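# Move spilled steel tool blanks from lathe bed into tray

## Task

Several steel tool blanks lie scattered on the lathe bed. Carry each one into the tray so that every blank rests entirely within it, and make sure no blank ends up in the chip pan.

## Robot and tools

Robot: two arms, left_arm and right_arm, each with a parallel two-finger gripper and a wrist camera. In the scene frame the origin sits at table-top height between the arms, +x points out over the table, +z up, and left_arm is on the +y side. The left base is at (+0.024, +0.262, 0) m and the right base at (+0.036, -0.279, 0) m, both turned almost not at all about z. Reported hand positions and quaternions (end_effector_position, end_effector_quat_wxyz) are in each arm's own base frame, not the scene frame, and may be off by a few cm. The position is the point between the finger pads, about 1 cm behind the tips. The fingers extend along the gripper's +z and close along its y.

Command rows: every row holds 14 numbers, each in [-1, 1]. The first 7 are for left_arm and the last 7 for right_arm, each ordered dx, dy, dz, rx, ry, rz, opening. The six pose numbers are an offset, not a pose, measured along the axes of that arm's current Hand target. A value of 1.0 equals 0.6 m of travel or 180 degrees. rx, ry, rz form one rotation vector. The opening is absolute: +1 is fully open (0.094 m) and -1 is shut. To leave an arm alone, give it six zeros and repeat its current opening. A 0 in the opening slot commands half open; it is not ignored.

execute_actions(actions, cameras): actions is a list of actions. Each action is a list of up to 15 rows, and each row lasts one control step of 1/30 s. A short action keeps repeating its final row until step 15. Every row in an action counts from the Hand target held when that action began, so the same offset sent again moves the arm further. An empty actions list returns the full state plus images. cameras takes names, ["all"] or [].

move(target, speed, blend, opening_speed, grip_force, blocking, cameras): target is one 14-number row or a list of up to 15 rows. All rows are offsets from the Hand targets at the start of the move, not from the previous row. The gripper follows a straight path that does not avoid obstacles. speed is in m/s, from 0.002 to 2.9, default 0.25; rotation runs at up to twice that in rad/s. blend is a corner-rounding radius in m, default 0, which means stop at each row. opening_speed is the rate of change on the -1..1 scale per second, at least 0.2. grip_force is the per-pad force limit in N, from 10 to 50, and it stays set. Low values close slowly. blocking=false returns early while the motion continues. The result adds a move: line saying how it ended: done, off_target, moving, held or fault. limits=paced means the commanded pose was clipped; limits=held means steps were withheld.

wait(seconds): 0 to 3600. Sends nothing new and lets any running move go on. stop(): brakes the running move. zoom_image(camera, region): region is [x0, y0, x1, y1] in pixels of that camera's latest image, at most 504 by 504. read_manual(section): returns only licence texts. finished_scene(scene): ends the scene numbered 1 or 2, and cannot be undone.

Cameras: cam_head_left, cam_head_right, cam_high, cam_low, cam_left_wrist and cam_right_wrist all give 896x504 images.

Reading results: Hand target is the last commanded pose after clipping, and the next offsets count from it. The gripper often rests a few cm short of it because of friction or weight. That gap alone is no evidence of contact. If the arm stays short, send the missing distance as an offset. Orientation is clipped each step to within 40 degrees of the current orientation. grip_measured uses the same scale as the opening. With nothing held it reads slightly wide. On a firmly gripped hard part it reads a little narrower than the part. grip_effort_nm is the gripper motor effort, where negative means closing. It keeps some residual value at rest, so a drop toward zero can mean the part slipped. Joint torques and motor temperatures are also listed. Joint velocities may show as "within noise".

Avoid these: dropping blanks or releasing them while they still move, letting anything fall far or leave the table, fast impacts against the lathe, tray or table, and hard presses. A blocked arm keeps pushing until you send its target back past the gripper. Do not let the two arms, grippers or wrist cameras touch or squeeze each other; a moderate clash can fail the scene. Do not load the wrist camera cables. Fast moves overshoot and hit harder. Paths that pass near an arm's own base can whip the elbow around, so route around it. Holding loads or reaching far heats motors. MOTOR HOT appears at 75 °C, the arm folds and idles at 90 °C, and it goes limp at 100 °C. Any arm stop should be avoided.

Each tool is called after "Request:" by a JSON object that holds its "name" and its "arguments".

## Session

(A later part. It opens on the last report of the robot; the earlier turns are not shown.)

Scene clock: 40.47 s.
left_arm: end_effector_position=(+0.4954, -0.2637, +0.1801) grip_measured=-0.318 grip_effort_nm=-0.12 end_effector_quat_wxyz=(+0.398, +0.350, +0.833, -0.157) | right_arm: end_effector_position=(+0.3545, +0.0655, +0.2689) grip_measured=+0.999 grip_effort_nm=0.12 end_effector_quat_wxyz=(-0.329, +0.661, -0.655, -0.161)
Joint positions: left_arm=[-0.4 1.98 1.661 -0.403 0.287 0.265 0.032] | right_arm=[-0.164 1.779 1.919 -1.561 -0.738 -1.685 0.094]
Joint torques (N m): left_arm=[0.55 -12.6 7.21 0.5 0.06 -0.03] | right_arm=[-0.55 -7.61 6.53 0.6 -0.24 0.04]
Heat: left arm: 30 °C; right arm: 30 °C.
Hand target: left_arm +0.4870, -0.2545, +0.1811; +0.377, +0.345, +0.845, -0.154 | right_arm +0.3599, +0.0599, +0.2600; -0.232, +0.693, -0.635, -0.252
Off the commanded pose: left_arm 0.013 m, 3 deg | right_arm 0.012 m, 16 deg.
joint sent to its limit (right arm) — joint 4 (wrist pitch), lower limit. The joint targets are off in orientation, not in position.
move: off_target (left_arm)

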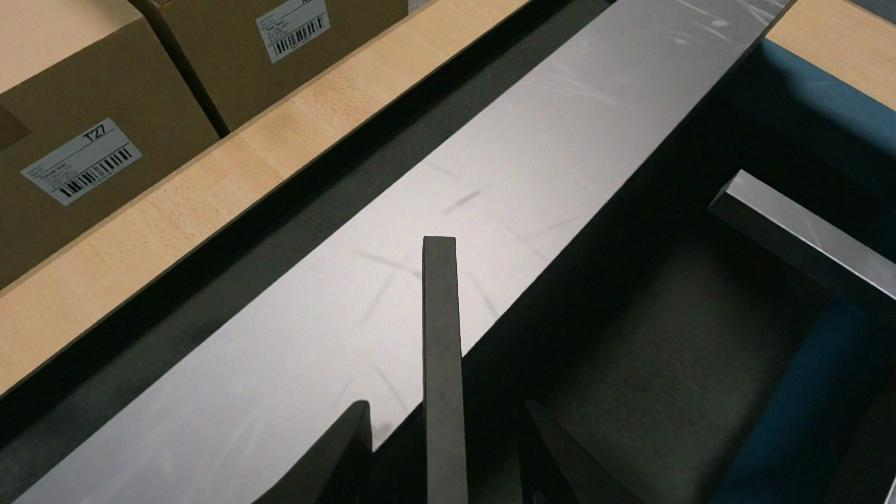

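Request:
{"name": "move", "arguments": {"target": [-0.0227,0.0012,-0.022,0,0,0,-0.32,0,0,0,0,0,0,1], "speed": 0.15, "cameras": ["cam_left_wrist","cam_head_left"]}}

Scene clock: 41.37 s.
left_arm: end_effector_position=(+0.4851, -0.2594, +0.1815) grip_measured=-0.318 grip_effort_nm=-0.12 end_effector_quat_wxyz=(+0.366, +0.350, +0.848, -0.157) | right_arm: end_effector_position=(+0.3545, +0.0655, +0.2689) grip_measured=+0.999 grip_effort_nm=0.12 end_effector_quat_wxyz=(-0.329, +0.661, -0.655, -0.161)
Joint positions: left_arm=[-0.4 1.98 1.716 -0.529 0.287 0.265 0.032] | right_arm=[-0.164 1.779 1.919 -1.561 -0.738 -1.685 0.094]
Joint torques (N m): left_arm=[0.72 -12.77 8.43 0.86 0.08 -0.02] | right_arm=[-0.57 -7.61 6.53 0.59 -0.25 0.04]
Heat: left arm: 30 °C; right arm: 30 °C.
Hand target: left_arm +0.4870, -0.2535, +0.2001; +0.377, +0.345, +0.845, -0.154 | right_arm +0.3599, +0.0599, +0.2600; -0.232, +0.693, -0.635, -0.252
Off the commanded pose: left_arm 0.020 m, 2 deg | right_arm 0.012 m, 16 deg.
joint sent to its limit (right arm) — joint 4 (wrist pitch), lower limit. The joint targets are off in orientation, not in position.
move: off_target (left_arm)
Images, in order (width x height): cam_head_left 896x504, cam_left_wrist 896x504.

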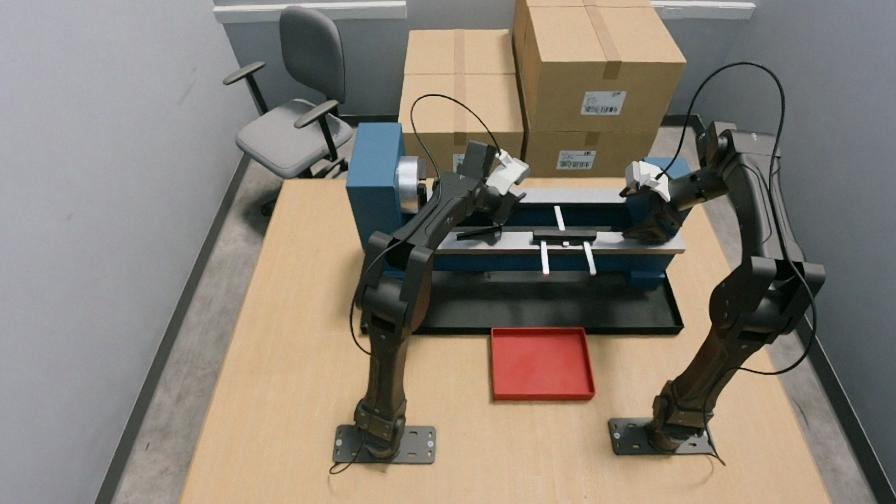

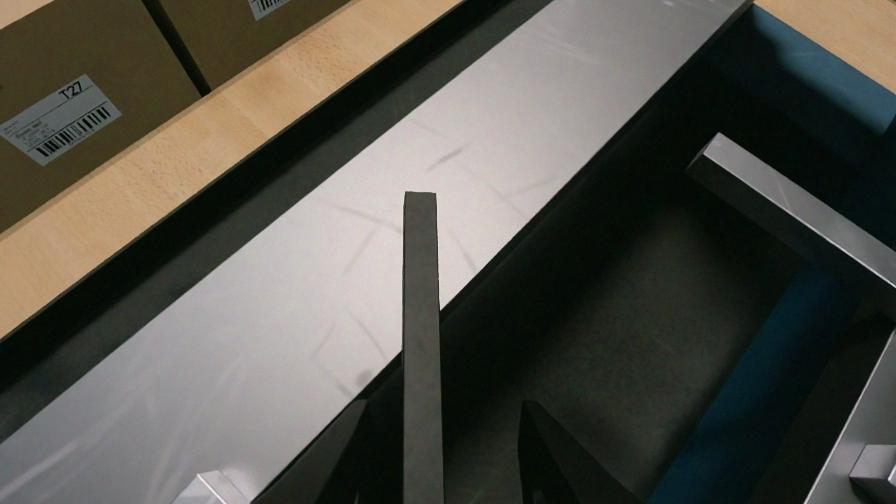

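Request:
{"name": "move", "arguments": {"target": [0.0075,0.009,-0.0082,0,0,0,-0.32,0,0,0,0,0,0,1], "speed": 0.15, "cameras": ["cam_left_wrist"]}}

Scene clock: 42.90 s.
left_arm: end_effector_position=(+0.4895, -0.2501, +0.1813) grip_measured=-0.318 grip_effort_nm=-0.12 end_effector_quat_wxyz=(+0.367, +0.346, +0.850, -0.153) | right_arm: end_effector_position=(+0.3545, +0.0655, +0.2689) grip_measured=+0.999 grip_effort_nm=0.12 end_effector_quat_wxyz=(-0.329, +0.661, -0.655, -0.161)
Joint positions: left_arm=[-0.38 1.98 1.716 -0.531 0.29 0.275 0.032] | right_arm=[-0.164 1.779 1.919 -1.561 -0.738 -1.685 0.094]
Joint torques (N m): left_arm=[0.58 -13.97 6.94 0.89 0.16 0.03] | right_arm=[-0.58 -7.61 6.54 0.59 -0.25 0.03]
Heat: left arm: 30 °C; right arm: 30 °C.
Hand target: left_arm +0.4861, -0.2448, +0.2000; +0.377, +0.346, +0.845, -0.154 | right_arm +0.3599, +0.0599, +0.2600; -0.232, +0.693, -0.635, -0.252
Off the commanded pose: left_arm 0.020 m, 1 deg | right_arm 0.012 m, 16 deg.
joint sent to its limit (right arm) — joint 4 (wrist pitch), lower limit. The joint targets are off in orientation, not in position.
move: off_target (left_arm)

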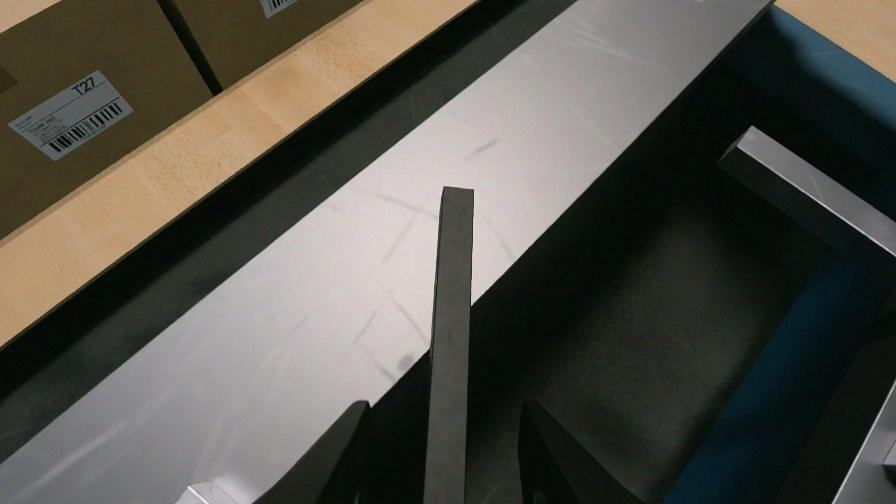

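Request:
{"name": "move", "arguments": {"target": [0,0,0,0,0,0,-1,0,0,0,0,0,0,1], "opening_speed": 0.8, "cameras": ["cam_left_wrist"]}}

Scene clock: 44.17 s.
left_arm: end_effector_position=(+0.4873, -0.2492, +0.1790) grip_measured=-0.851 grip_effort_nm=-1.02 end_effector_quat_wxyz=(+0.360, +0.347, +0.852, -0.153) | right_arm: end_effector_position=(+0.3545, +0.0655, +0.2689) grip_measured=+0.999 grip_effort_nm=0.12 end_effector_quat_wxyz=(-0.329, +0.661, -0.655, -0.161)
Joint positions: left_arm=[-0.38 1.98 1.716 -0.545 0.29 0.275 0.007] | right_arm=[-0.164 1.779 1.919 -1.561 -0.738 -1.685 0.094]
Joint torques (N m): left_arm=[0.58 -14.02 6.89 0.97 0.16 0.03] | right_arm=[-0.57 -7.61 6.53 0.59 -0.25 0.03]
Heat: left arm: 30 °C; right arm: 30 °C.
Hand target: left_arm +0.4861, -0.2449, +0.2000; +0.377, +0.345, +0.845, -0.154 | right_arm +0.3599, +0.0599, +0.2600; -0.232, +0.693, -0.635, -0.252
Off the commanded pose: left_arm 0.022 m, 2 deg | right_arm 0.012 m, 16 deg.
joint sent to its limit (right arm) — joint 4 (wrist pitch), lower limit. The joint targets are off in orientation, not in position.
move: done

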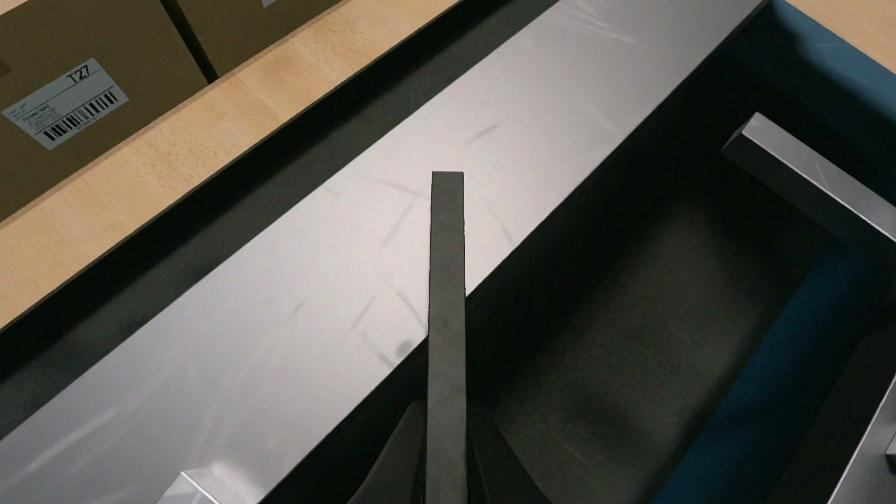

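Request:
{"name": "move", "arguments": {"target": [[-0.0867,0,-0.078,0,0,0,-1,0,0,0,0,0,0,-0.06],[0.0668,-0.247,-0.1987,0.1883,0,0.1695,-1,-0.1538,-0.0493,0.0965,0,0,0,-0.06],[0.2572,-0.3597,-0.1113,0.1883,0,0.1695,-1,-0.2712,-0.0995,0.3153,-0.0107,-0.0556,-0.0128,-0.06]], "speed": [0.12,0.25,0.25], "blend": [0.02,0.03,0], "cameras": ["all"]}}

Scene clock: 50.90 s.
left_arm: end_effector_position=(+0.2265, -0.2881, +0.1177) grip_measured=-0.851 grip_effort_nm=-1.02 end_effector_quat_wxyz=(+0.268, +0.644, +0.657, -0.285) | right_arm: end_effector_position=(+0.3934, +0.3082, +0.2196) grip_measured=-0.058 grip_effort_nm=-0.08 end_effector_quat_wxyz=(-0.274, +0.689, -0.595, -0.310)
Joint positions: left_arm=[-0.608 1.51 0.953 -0.493 0.644 0.765 0.007] | right_arm=[0.397 2.268 2.371 -1.386 -0.815 -1.196 0.044]
Joint torques (N m): left_arm=[-0.55 -8.62 5.74 0.88 0.34 -0.04] | right_arm=[-0.4 -14.58 7.64 0.98 -0.68 0.11]
Heat: left arm: 31 °C; right arm: 30 °C.
Hand target: left_arm +0.2259, -0.2919, +0.1296; +0.288, +0.646, +0.646, -0.287 | right_arm +0.3980, +0.3105, +0.2199; -0.279, +0.684, -0.594, -0.318
Off the commanded pose: left_arm 0.013 m, 3 deg | right_arm 0.005 m, 1 deg.
move: off_target (left_arm); blend cut to 0 m at target 1

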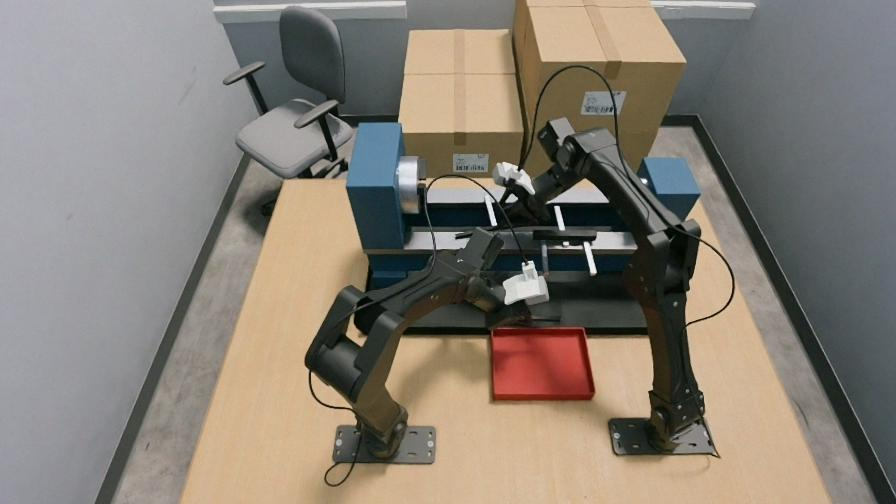

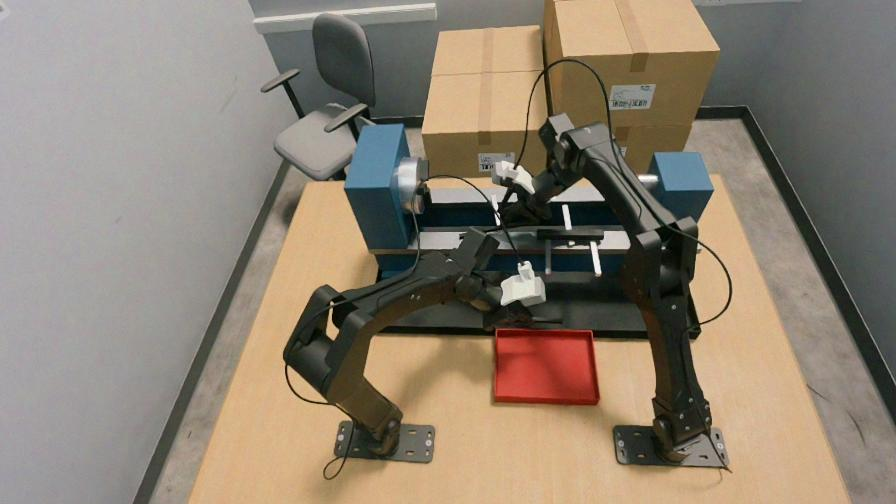

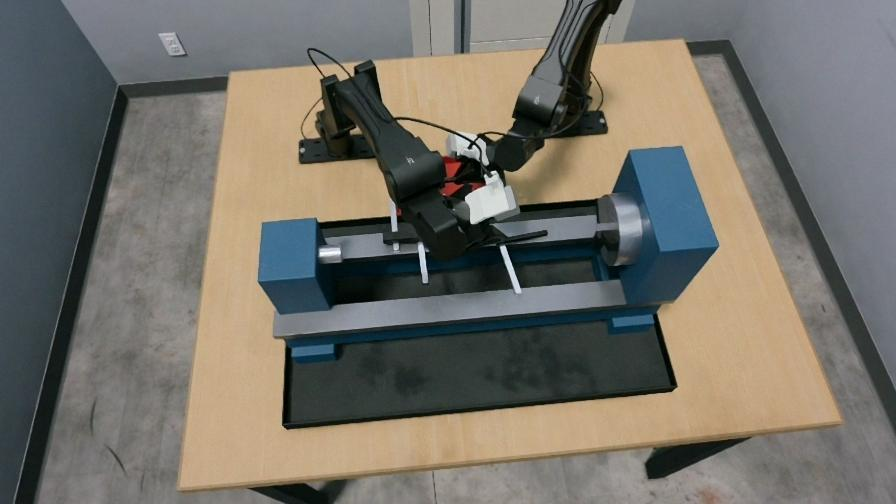

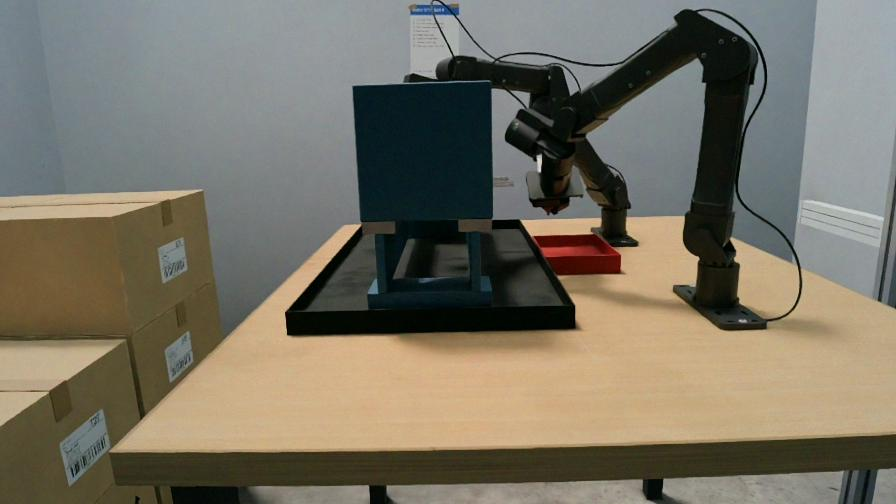

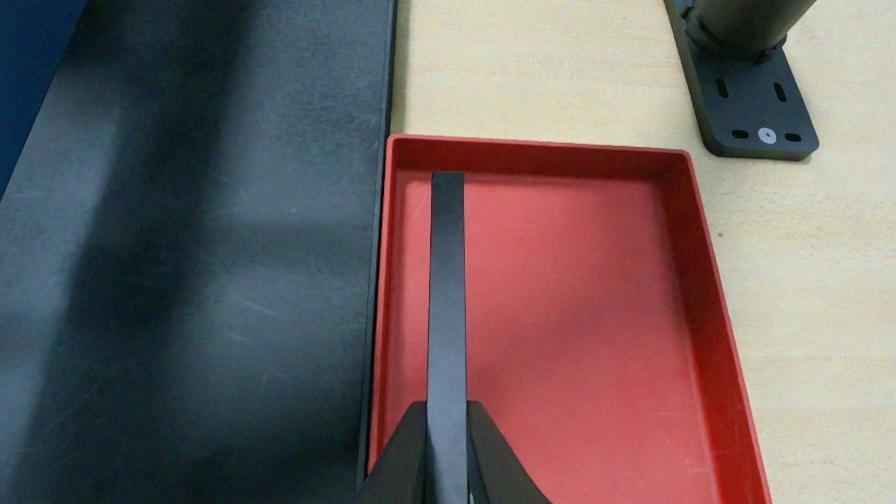

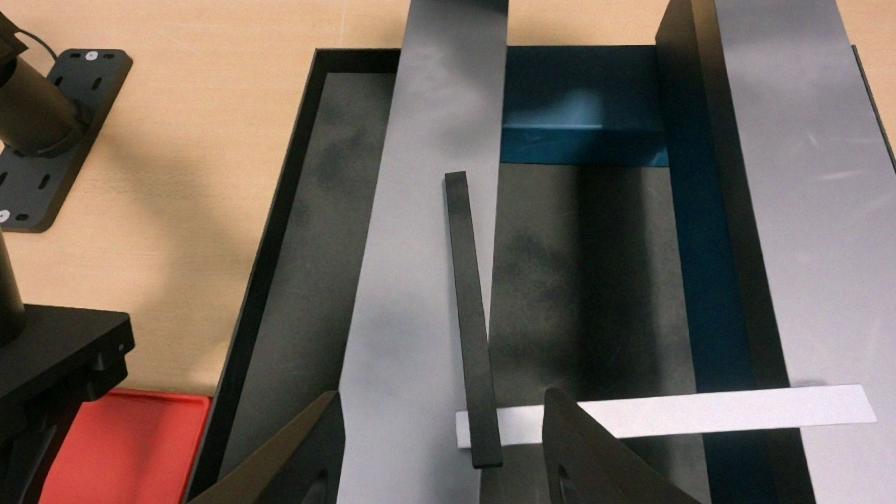

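Request:
{"name": "move", "arguments": {"target": [0.0986,0.0108,0.0888,0,0,0,-1,-0.0085,-0.0117,0.087,-0.0204,0,-0.0171,-0.23], "speed": 0.15, "cameras": ["cam_left_wrist","cam_right_wrist"]}}

Scene clock: 53.37 s.
left_arm: end_effector_position=(+0.2294, -0.2901, +0.0467) grip_measured=-0.851 grip_effort_nm=-1.02 end_effector_quat_wxyz=(+0.278, +0.647, +0.651, -0.283) | right_arm: end_effector_position=(+0.3995, +0.3529, +0.1984) grip_measured=-0.227 grip_effort_nm=-0.10 end_effector_quat_wxyz=(-0.278, +0.714, -0.561, -0.314)
Joint positions: left_arm=[-0.608 1.653 0.77 -0.147 0.644 0.773 0.007] | right_arm=[0.472 2.423 2.545 -1.368 -0.817 -1.195 0.036]
Joint torques (N m): left_arm=[0.53 -6.67 5.27 0.96 0.4 0.01] | right_arm=[-0.23 -14.72 7.98 0.71 -0.67 0.05]
Heat: left arm: 31 °C; right arm: 30 °C.
Hand target: left_arm +0.2325, -0.2920, +0.0501; +0.288, +0.646, +0.646, -0.287 | right_arm +0.3990, +0.3544, +0.1904; -0.266, +0.709, -0.565, -0.329
Off the commanded pose: left_arm 0.005 m, 1 deg | right_arm 0.008 m, 2 deg.
move: done

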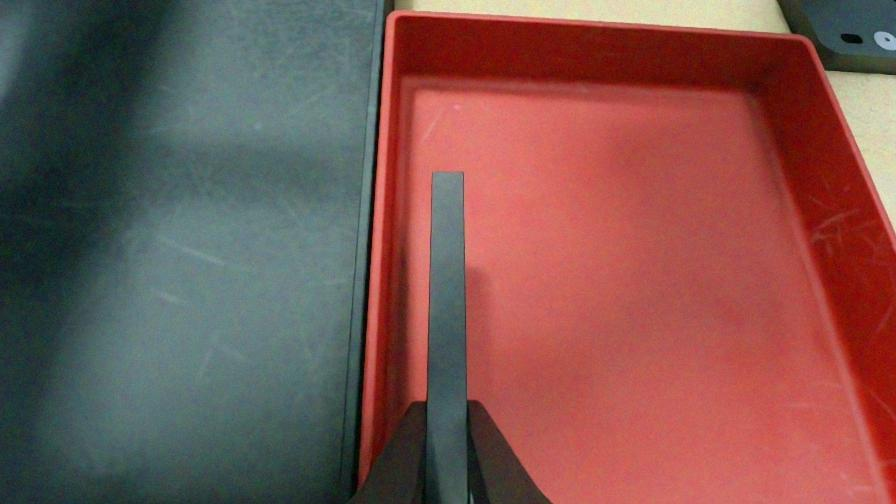

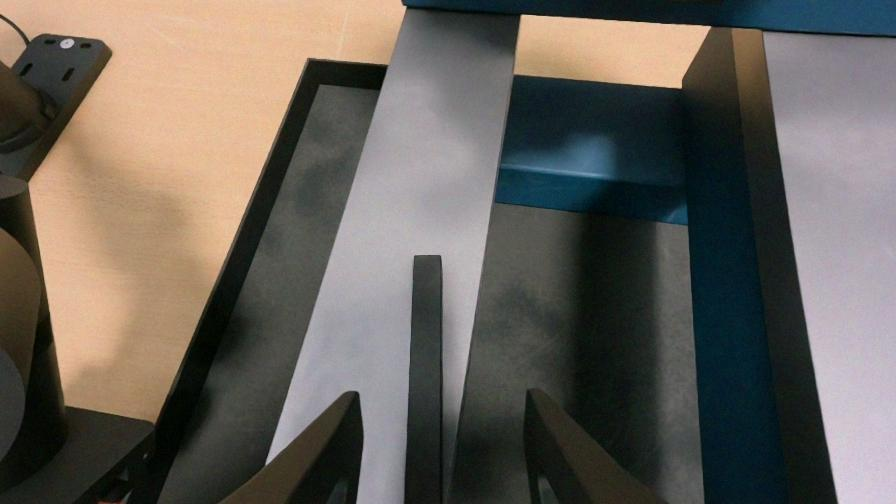

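Request:
{"name": "move", "arguments": {"target": [0.0372,0.0058,0.0335,0,0,0,-1,0.0165,0.0085,0.0152,0,0,0,-0.23], "speed": 0.1, "cameras": ["cam_left_wrist","cam_right_wrist"]}}

Scene clock: 55.07 s.
left_arm: end_effector_position=(+0.2262, -0.2938, +0.0329) grip_measured=-0.852 grip_effort_nm=-1.02 end_effector_quat_wxyz=(+0.281, +0.645, +0.641, -0.307) | right_arm: end_effector_position=(+0.3974, +0.3566, +0.1761) grip_measured=-0.227 grip_effort_nm=-0.10 end_effector_quat_wxyz=(-0.271, +0.710, -0.559, -0.332)
Joint positions: left_arm=[-0.599 1.713 0.738 -0.051 0.7 0.776 0.007] | right_arm=[0.474 2.406 2.413 -1.278 -0.847 -1.197 0.036]
Joint torques (N m): left_arm=[0.46 -4.19 4.41 1.22 -0.05 0.08] | right_arm=[0.02 -19.38 4.29 0.83 -0.32 0.08]
Heat: left arm: 31 °C; right arm: 30 °C.
Hand target: left_arm +0.2360, -0.2920, +0.0200; +0.288, +0.646, +0.646, -0.287 | right_arm +0.3940, +0.3538, +0.1769; -0.266, +0.709, -0.565, -0.329
Off the commanded pose: left_arm 0.016 m, 2 deg | right_arm 0.004 m, 1 deg.
move: off_target (left_arm)

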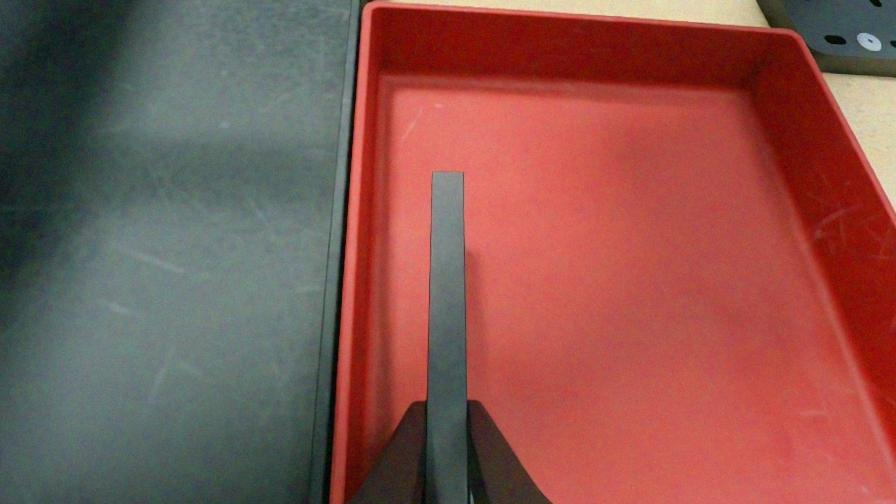

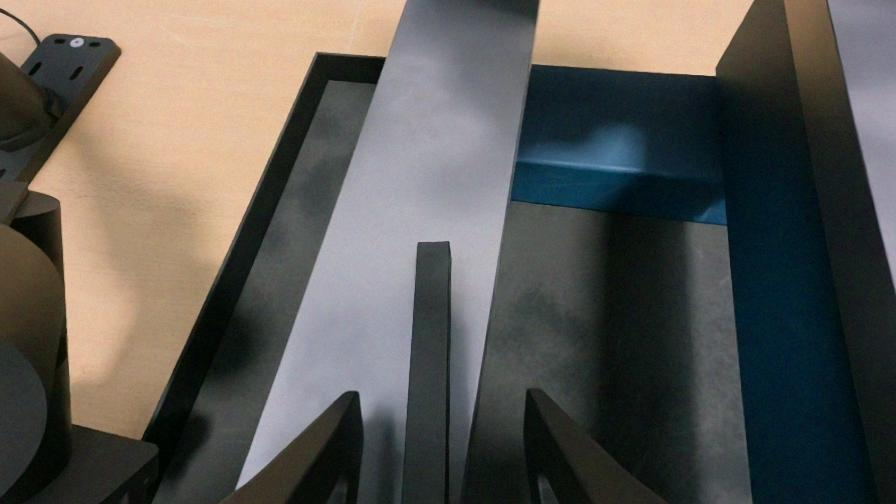

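Request:
{"name": "execute_actions", "arguments": {"actions": [], "cameras": ["cam_head_left","cam_high","cam_low"]}}

Request:
{"name": "zoom_image", "arguments": {"camera": "cam_low", "region": [480, 60, 760, 290]}}

Request:
{"name": "zoom_image", "arguments": {"camera": "cam_head_left", "region": [380, 100, 660, 420]}}

Scene clock: 55.50 s.
left_arm: end_effector_position=(+0.2262, -0.2939, +0.0329) grip_measured=-0.852 grip_effort_nm=-1.02 end_effector_quat_wxyz=(+0.281, +0.645, +0.641, -0.307) | right_arm: end_effector_position=(+0.3974, +0.3567, +0.1761) grip_measured=-0.227 grip_effort_nm=-0.10 end_effector_quat_wxyz=(-0.271, +0.710, -0.559, -0.332)
Joint positions: left_arm=[-0.599 1.713 0.738 -0.051 0.7 0.776 0.007] | right_arm=[0.474 2.406 2.413 -1.277 -0.847 -1.197 0.036]
Joint velocities: within noise
Joint torques (N m): left_arm=[0.46 -4.19 4.41 1.22 -0.06 0.08] | right_arm=[0.02 -19.38 4.26 0.83 -0.32 0.08]
Motor temperatures (°C): left_arm=[28 29 30 31 26 23 25] | right_arm=[26 30 29 30 24 25 26]
Heat: left arm: 31 °C; right arm: 30 °C.
Hand target: left_arm +0.2360, -0.2920, +0.0200; +0.288, +0.646, +0.646, -0.287 | right_arm +0.3941, +0.3539, +0.1769; -0.266, +0.709, -0.565, -0.329
Tool commands: left_gripper/opening=-1.0 right_gripper/opening=-0.23
Off the commanded pose: left_arm 0.016 m, 2 deg | right_arm 0.005 m, 1 deg.
Images, in order (width x height): cam_head_left 896x504, cam_high 896x504, cam_low 896x504.

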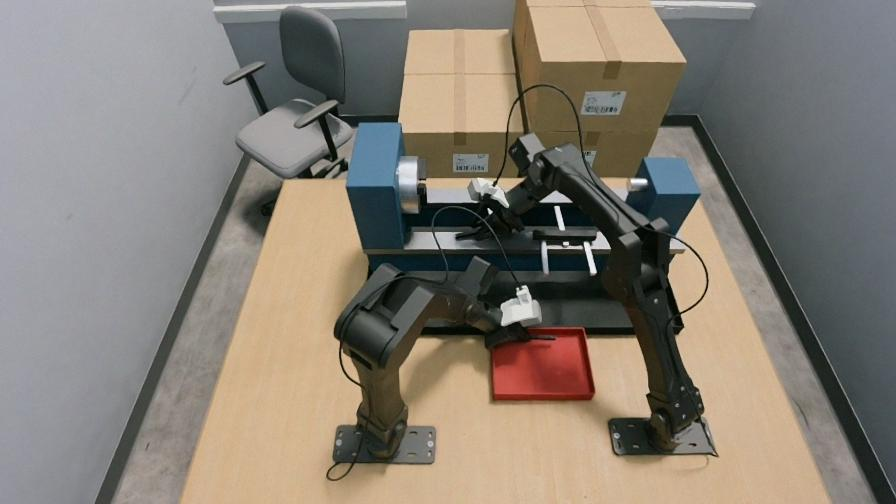

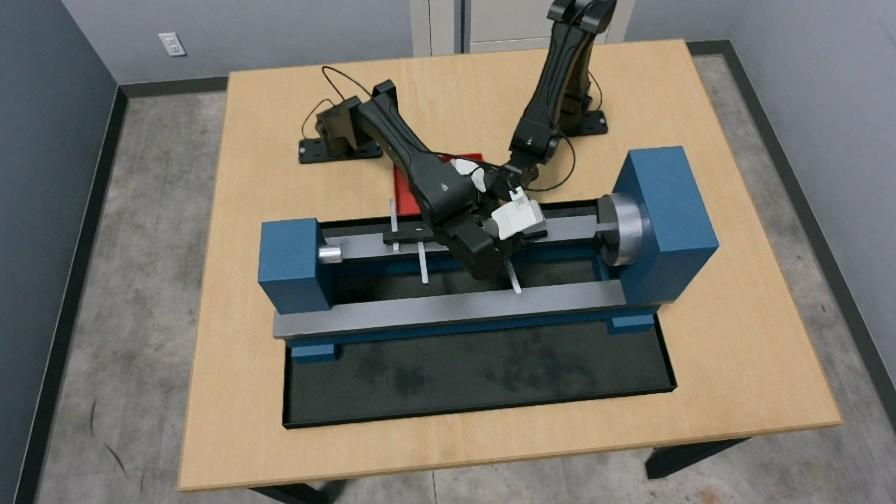

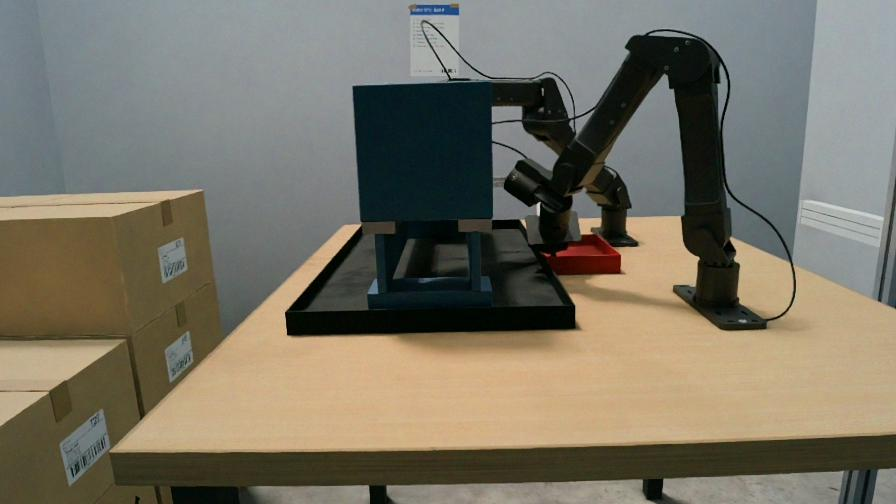

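Scaled by 1.800 from the camera's image (finer frame: 1280x720).

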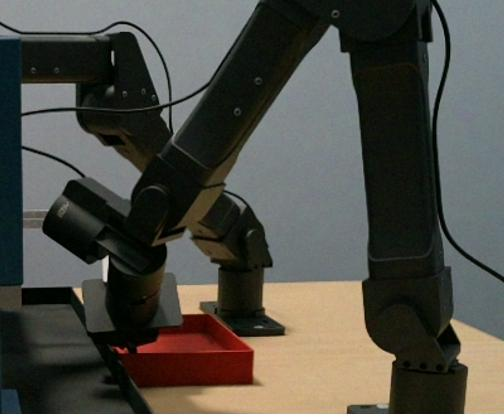

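Scaled by 1.575 from the camera's image (finer frame: 1280x720).

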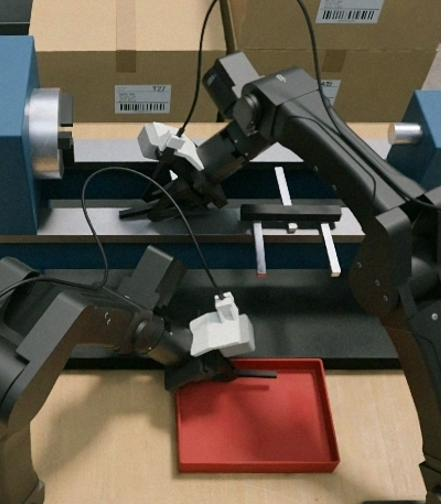

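Request:
{"name": "execute_actions", "arguments": {"actions": [], "cameras": ["cam_left_wrist","cam_right_wrist"]}}

Request:
{"name": "zoom_image", "arguments": {"camera": "cam_left_wrist", "region": [330, 100, 630, 504]}}

Request:
{"name": "zoom_image", "arguments": {"camera": "cam_right_wrist", "region": [300, 200, 600, 504]}}

Scene clock: 56.10 s.
left_arm: end_effector_position=(+0.2262, -0.2939, +0.0329) grip_measured=-0.852 grip_effort_nm=-1.02 end_effector_quat_wxyz=(+0.281, +0.645, +0.641, -0.307) | right_arm: end_effector_position=(+0.3974, +0.3567, +0.1761) grip_measured=-0.227 grip_effort_nm=-0.09 end_effector_quat_wxyz=(-0.271, +0.710, -0.559, -0.332)
Joint positions: left_arm=[-0.599 1.713 0.738 -0.051 0.7 0.776 0.007] | right_arm=[0.474 2.406 2.413 -1.277 -0.847 -1.197 0.036]
Joint velocities: within noise
Joint torques (N m): left_arm=[0.46 -4.19 4.41 1.23 -0.06 0.08] | right_arm=[0.02 -19.37 4.26 0.84 -0.32 0.08]
Motor temperatures (°C): left_arm=[28 28 30 31 26 23 25] | right_arm=[26 30 29 30 24 25 26]
Heat: left arm: 31 °C; right arm: 30 °C.
Hand target: left_arm +0.2360, -0.2920, +0.0200; +0.288, +0.646, +0.646, -0.287 | right_arm +0.3941, +0.3539, +0.1769; -0.266, +0.709, -0.565, -0.329
Tool commands: left_gripper/opening=-1.0 right_gripper/opening=-0.23
Off the commanded pose: left_arm 0.016 m, 2 deg | right_arm 0.005 m, 1 deg.
Images, in order (width x height): cam_left_wrist 896x504, cam_right_wrist 896x504.

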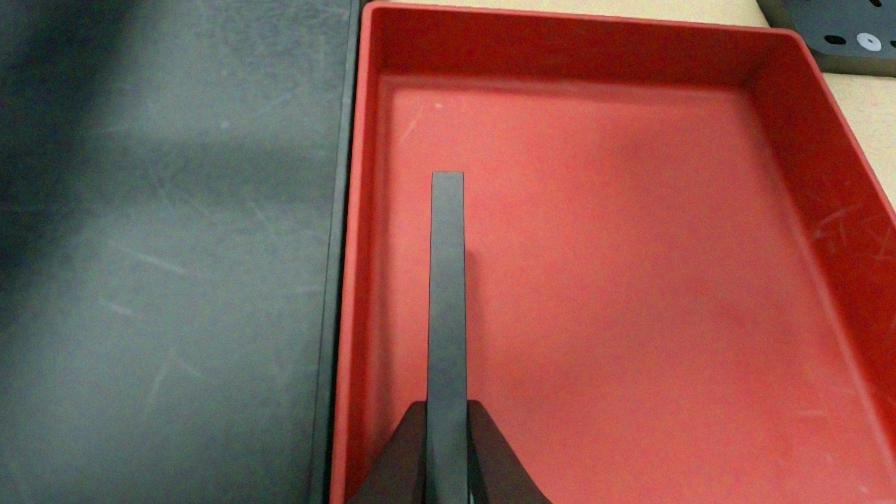

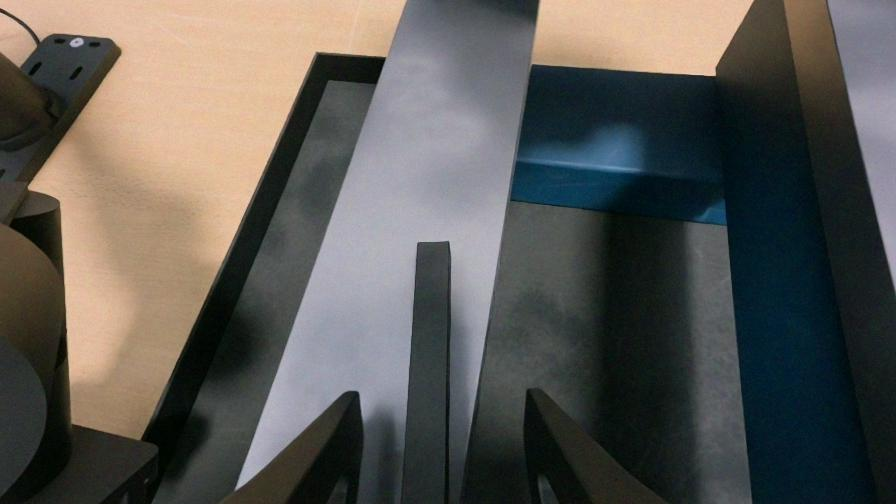

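Scaled by 1.248 from the camera's image (finer frame: 1280x720).

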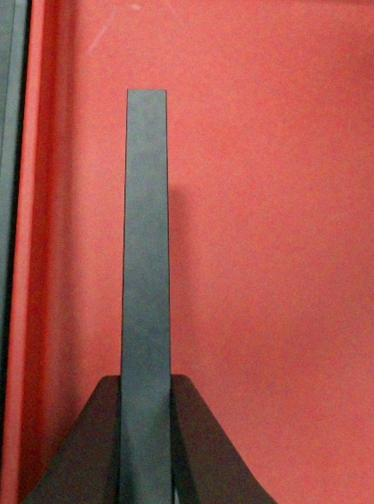

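Scaled by 1.658 from the camera's image (finer frame: 1280x720).

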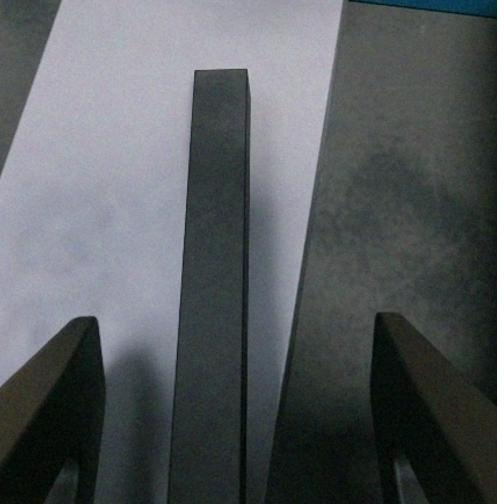

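Request:
{"name": "move", "arguments": {"target": [[-0.0588,-0.125,0.0032,0,0,0,-1,-0.0038,0.01,-0.0032,0,0,0,-0.23],[-0.0303,-0.125,0.0288,0,0,0,-1,-0.0038,0.01,-0.0032,0,0,0,-1]], "speed": [0.15,0.1], "opening_speed": 0.8, "cameras": ["cam_left_wrist","cam_right_wrist","cam_low"]}}

Scene clock: 60.60 s.
left_arm: end_effector_position=(+0.1618, -0.3146, +0.0220) grip_measured=-0.852 grip_effort_nm=-1.02 end_effector_quat_wxyz=(+0.284, +0.646, +0.649, -0.285) | right_arm: end_effector_position=(+0.3959, +0.3562, +0.1771) grip_measured=-0.831 grip_effort_nm=-0.98 end_effector_quat_wxyz=(-0.277, +0.709, -0.557, -0.331)
Joint positions: left_arm=[-0.848 1.595 0.537 0.172 0.509 0.533 0.007] | right_arm=[0.474 2.375 2.356 -1.236 -0.85 -1.192 0.008]
Joint torques (N m): left_arm=[-0.5 -5.3 4.55 1.14 0.21 -0.05] | right_arm=[0.27 -19.86 4.37 0.65 -0.28 0.07]
Heat: left arm: 31 °C; right arm: 31 °C.
Hand target: left_arm +0.1609, -0.3169, +0.0217; +0.288, +0.646, +0.646, -0.287 | right_arm +0.3882, +0.3525, +0.1798; -0.266, +0.709, -0.565, -0.329
Off the commanded pose: left_arm 0.002 m, 1 deg | right_arm 0.009 m, 2 deg.
move: done
Images, in order (width x height): cam_low 896x504, cam_left_wrist 896x504, cam_right_wrist 896x504.

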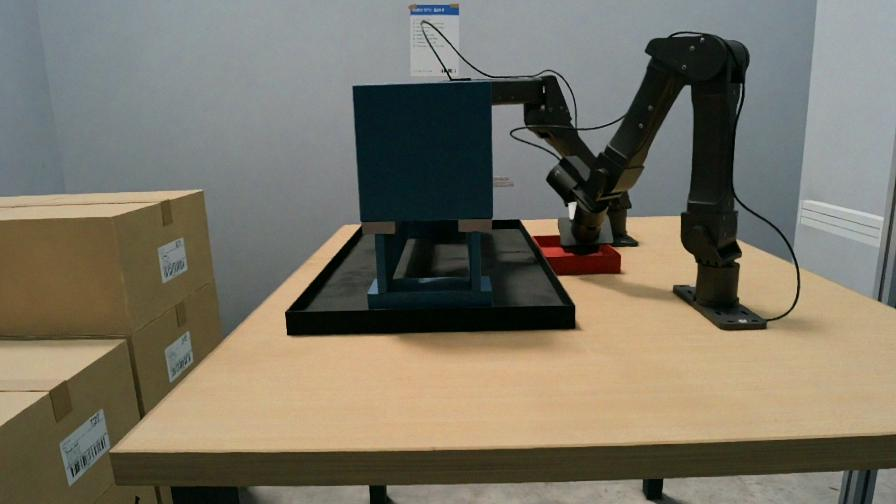

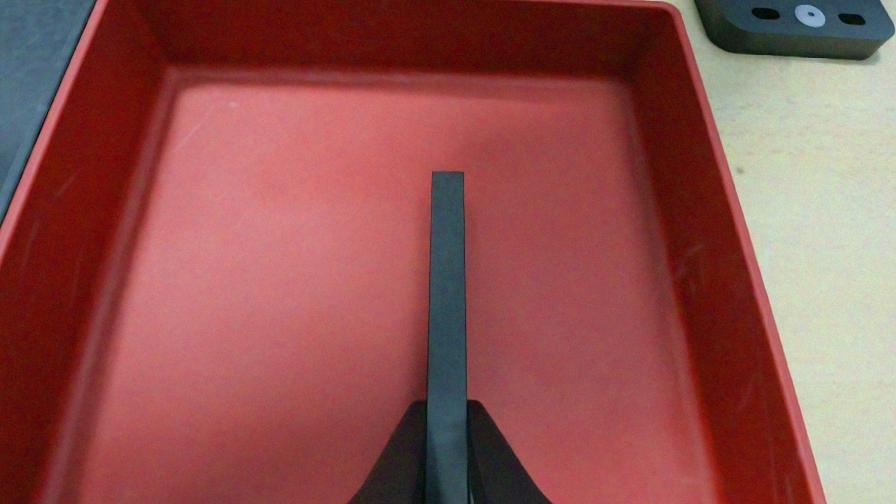

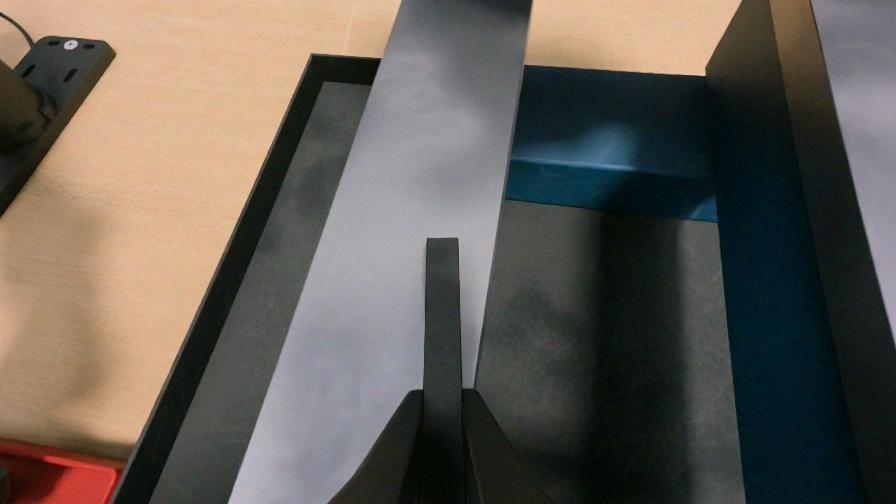

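Request:
{"name": "move", "arguments": {"target": [0,0.0,0.0,0,0,0,-1,0.0767,-0.0005,0.0644,0,0,0,-1], "speed": 0.1, "blocking": false, "cameras": []}}

Scene clock: 61.47 s.
left_arm: end_effector_position=(+0.1618, -0.3146, +0.0220) grip_measured=-0.852 grip_effort_nm=-1.02 end_effector_quat_wxyz=(+0.284, +0.646, +0.649, -0.285) | right_arm: end_effector_position=(+0.3943, +0.3577, +0.1743) grip_measured=-0.831 grip_effort_nm=-0.98 end_effector_quat_wxyz=(-0.307, +0.712, -0.540, -0.328)
Joint positions: left_arm=[-0.848 1.595 0.537 0.172 0.509 0.533 0.007] | right_arm=[0.472 2.292 2.172 -1.07 -0.874 -1.192 0.008]
Joint velocities: left_arm=[within noise] | right_arm=[-0.017 -0.183 -0.403 0.374 -0.154 0.081 0]
Joint torques (N m): left_arm=[-0.5 -5.29 4.55 1.14 0.21 -0.04] | right_arm=[0.4 -13.44 2.61 0.38 0.22 0]
Heat: left arm: 31 °C; right arm: 31 °C.
Hand target: left_arm +0.1609, -0.3169, +0.0217; +0.288, +0.646, +0.646, -0.287 | right_arm +0.3887, +0.3527, +0.1337; -0.266, +0.709, -0.565, -0.329
Tool commands: left_gripper/opening=-1.0 right_gripper/opening=-1.0
Off the commanded pose: left_arm 0.002 m, 1 deg | right_arm 0.055 m, 6 deg.
move: running

Request:
{"name": "stop", "arguments": {}}

Scene clock: 62.50 s.
left_arm: end_effector_position=(+0.1618, -0.3146, +0.0220) grip_measured=-0.852 grip_effort_nm=-1.02 end_effector_quat_wxyz=(+0.284, +0.646, +0.649, -0.285) | right_arm: end_effector_position=(+0.3928, +0.3621, +0.1747) grip_measured=-0.831 grip_effort_nm=-0.98 end_effector_quat_wxyz=(-0.331, +0.712, -0.521, -0.336)
Joint positions: left_arm=[-0.848 1.595 0.537 0.172 0.509 0.533 0.007] | right_arm=[0.472 2.26 2.086 -0.967 -0.914 -1.192 0.008]
Joint velocities: within noise
Joint torques (N m): left_arm=[-0.5 -5.29 4.55 1.14 0.21 -0.05] | right_arm=[0.34 -12.22 2.21 0.67 0.45 0.01]
Motor temperatures (°C): left_arm=[28 28 30 31 26 23 25] | right_arm=[26 31 28 30 24 25 26]
Heat: left arm: 31 °C; right arm: 31 °C.
Hand target: left_arm +0.1609, -0.3169, +0.0217; +0.288, +0.646, +0.646, -0.287 | right_arm +0.3888, +0.3527, +0.1197; -0.266, +0.709, -0.565, -0.329
Tool commands: left_gripper/opening=-1.0 right_gripper/opening=-1.0
Off the commanded pose: left_arm 0.002 m, 1 deg | right_arm 0.056 m, 9 deg.
earlier move: off_target (right_arm)
stop: no move was running

Request:
{"name": "move", "arguments": {"target": [0.0145,0,0.013,0,0,0,-1,-0.1662,-0.0012,-0.1395,0,0,0,-1], "speed": 0.12, "cameras": ["cam_left_wrist","cam_right_wrist","cam_low"]}}

Scene clock: 64.67 s.
left_arm: end_effector_position=(+0.1650, -0.3212, +0.0215) grip_measured=-0.852 grip_effort_nm=-1.02 end_effector_quat_wxyz=(+0.303, +0.646, +0.637, -0.292) | right_arm: end_effector_position=(+0.3900, +0.3496, +0.2559) grip_measured=-0.831 grip_effort_nm=-0.98 end_effector_quat_wxyz=(-0.303, +0.701, -0.566, -0.310)
Joint positions: left_arm=[-0.848 1.628 0.524 0.263 0.521 0.533 0.007] | right_arm=[0.474 2.46 2.846 -1.545 -0.821 -1.127 0.008]
Joint torques (N m): left_arm=[-0.49 -4.37 3.99 0.96 0.09 -0.04] | right_arm=[0.1 -14.56 7.27 0.91 -0.64 0.1]
Heat: left arm: 31 °C; right arm: 31 °C.
Hand target: left_arm +0.1610, -0.3170, +0.0102; +0.288, +0.646, +0.646, -0.287 | right_arm +0.3889, +0.3526, +0.2501; -0.266, +0.709, -0.565, -0.329
Off the commanded pose: left_arm 0.013 m, 2 deg | right_arm 0.007 m, 5 deg.
elbow stopped short (right arm): the move would have taken joint 3 (elbow) straighter than the controller allows.
move: off_target (left_arm, right_arm)
Images, in order (width x height): cam_low 896x504, cam_left_wrist 896x504, cam_right_wrist 896x504.

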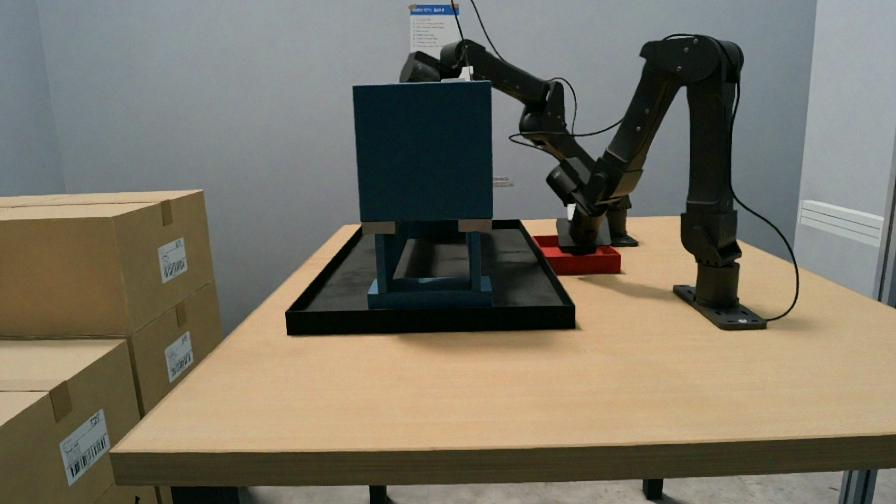

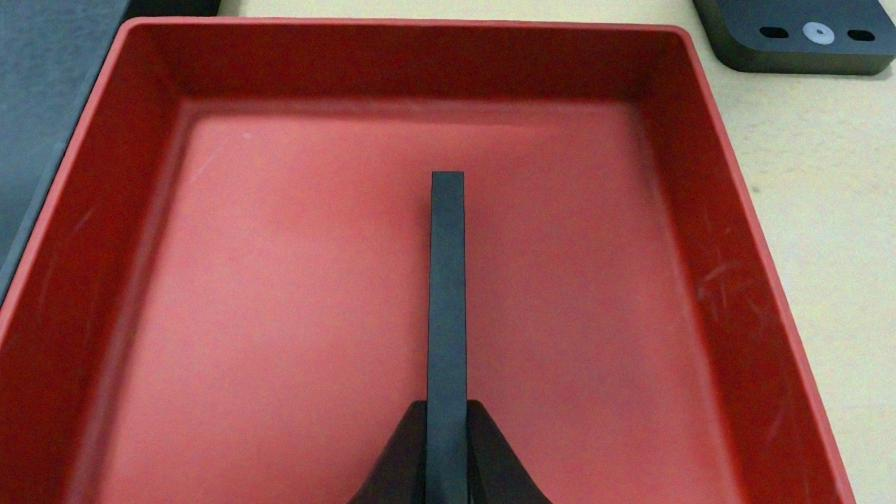

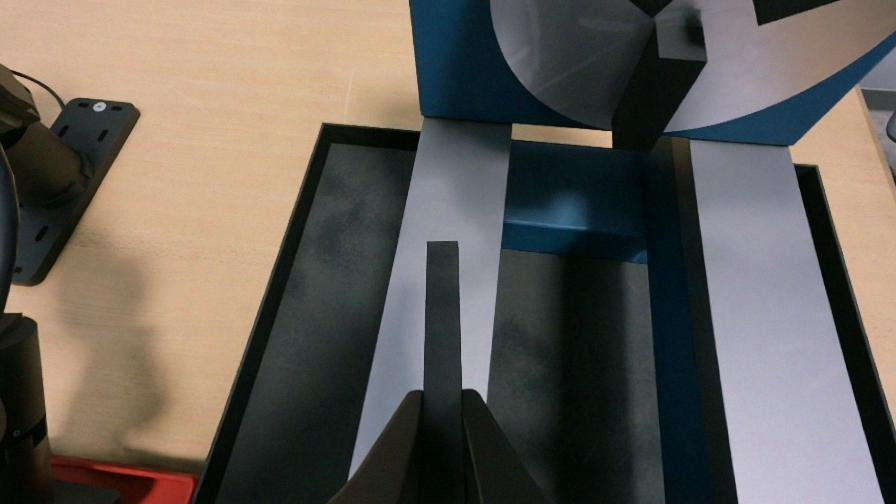

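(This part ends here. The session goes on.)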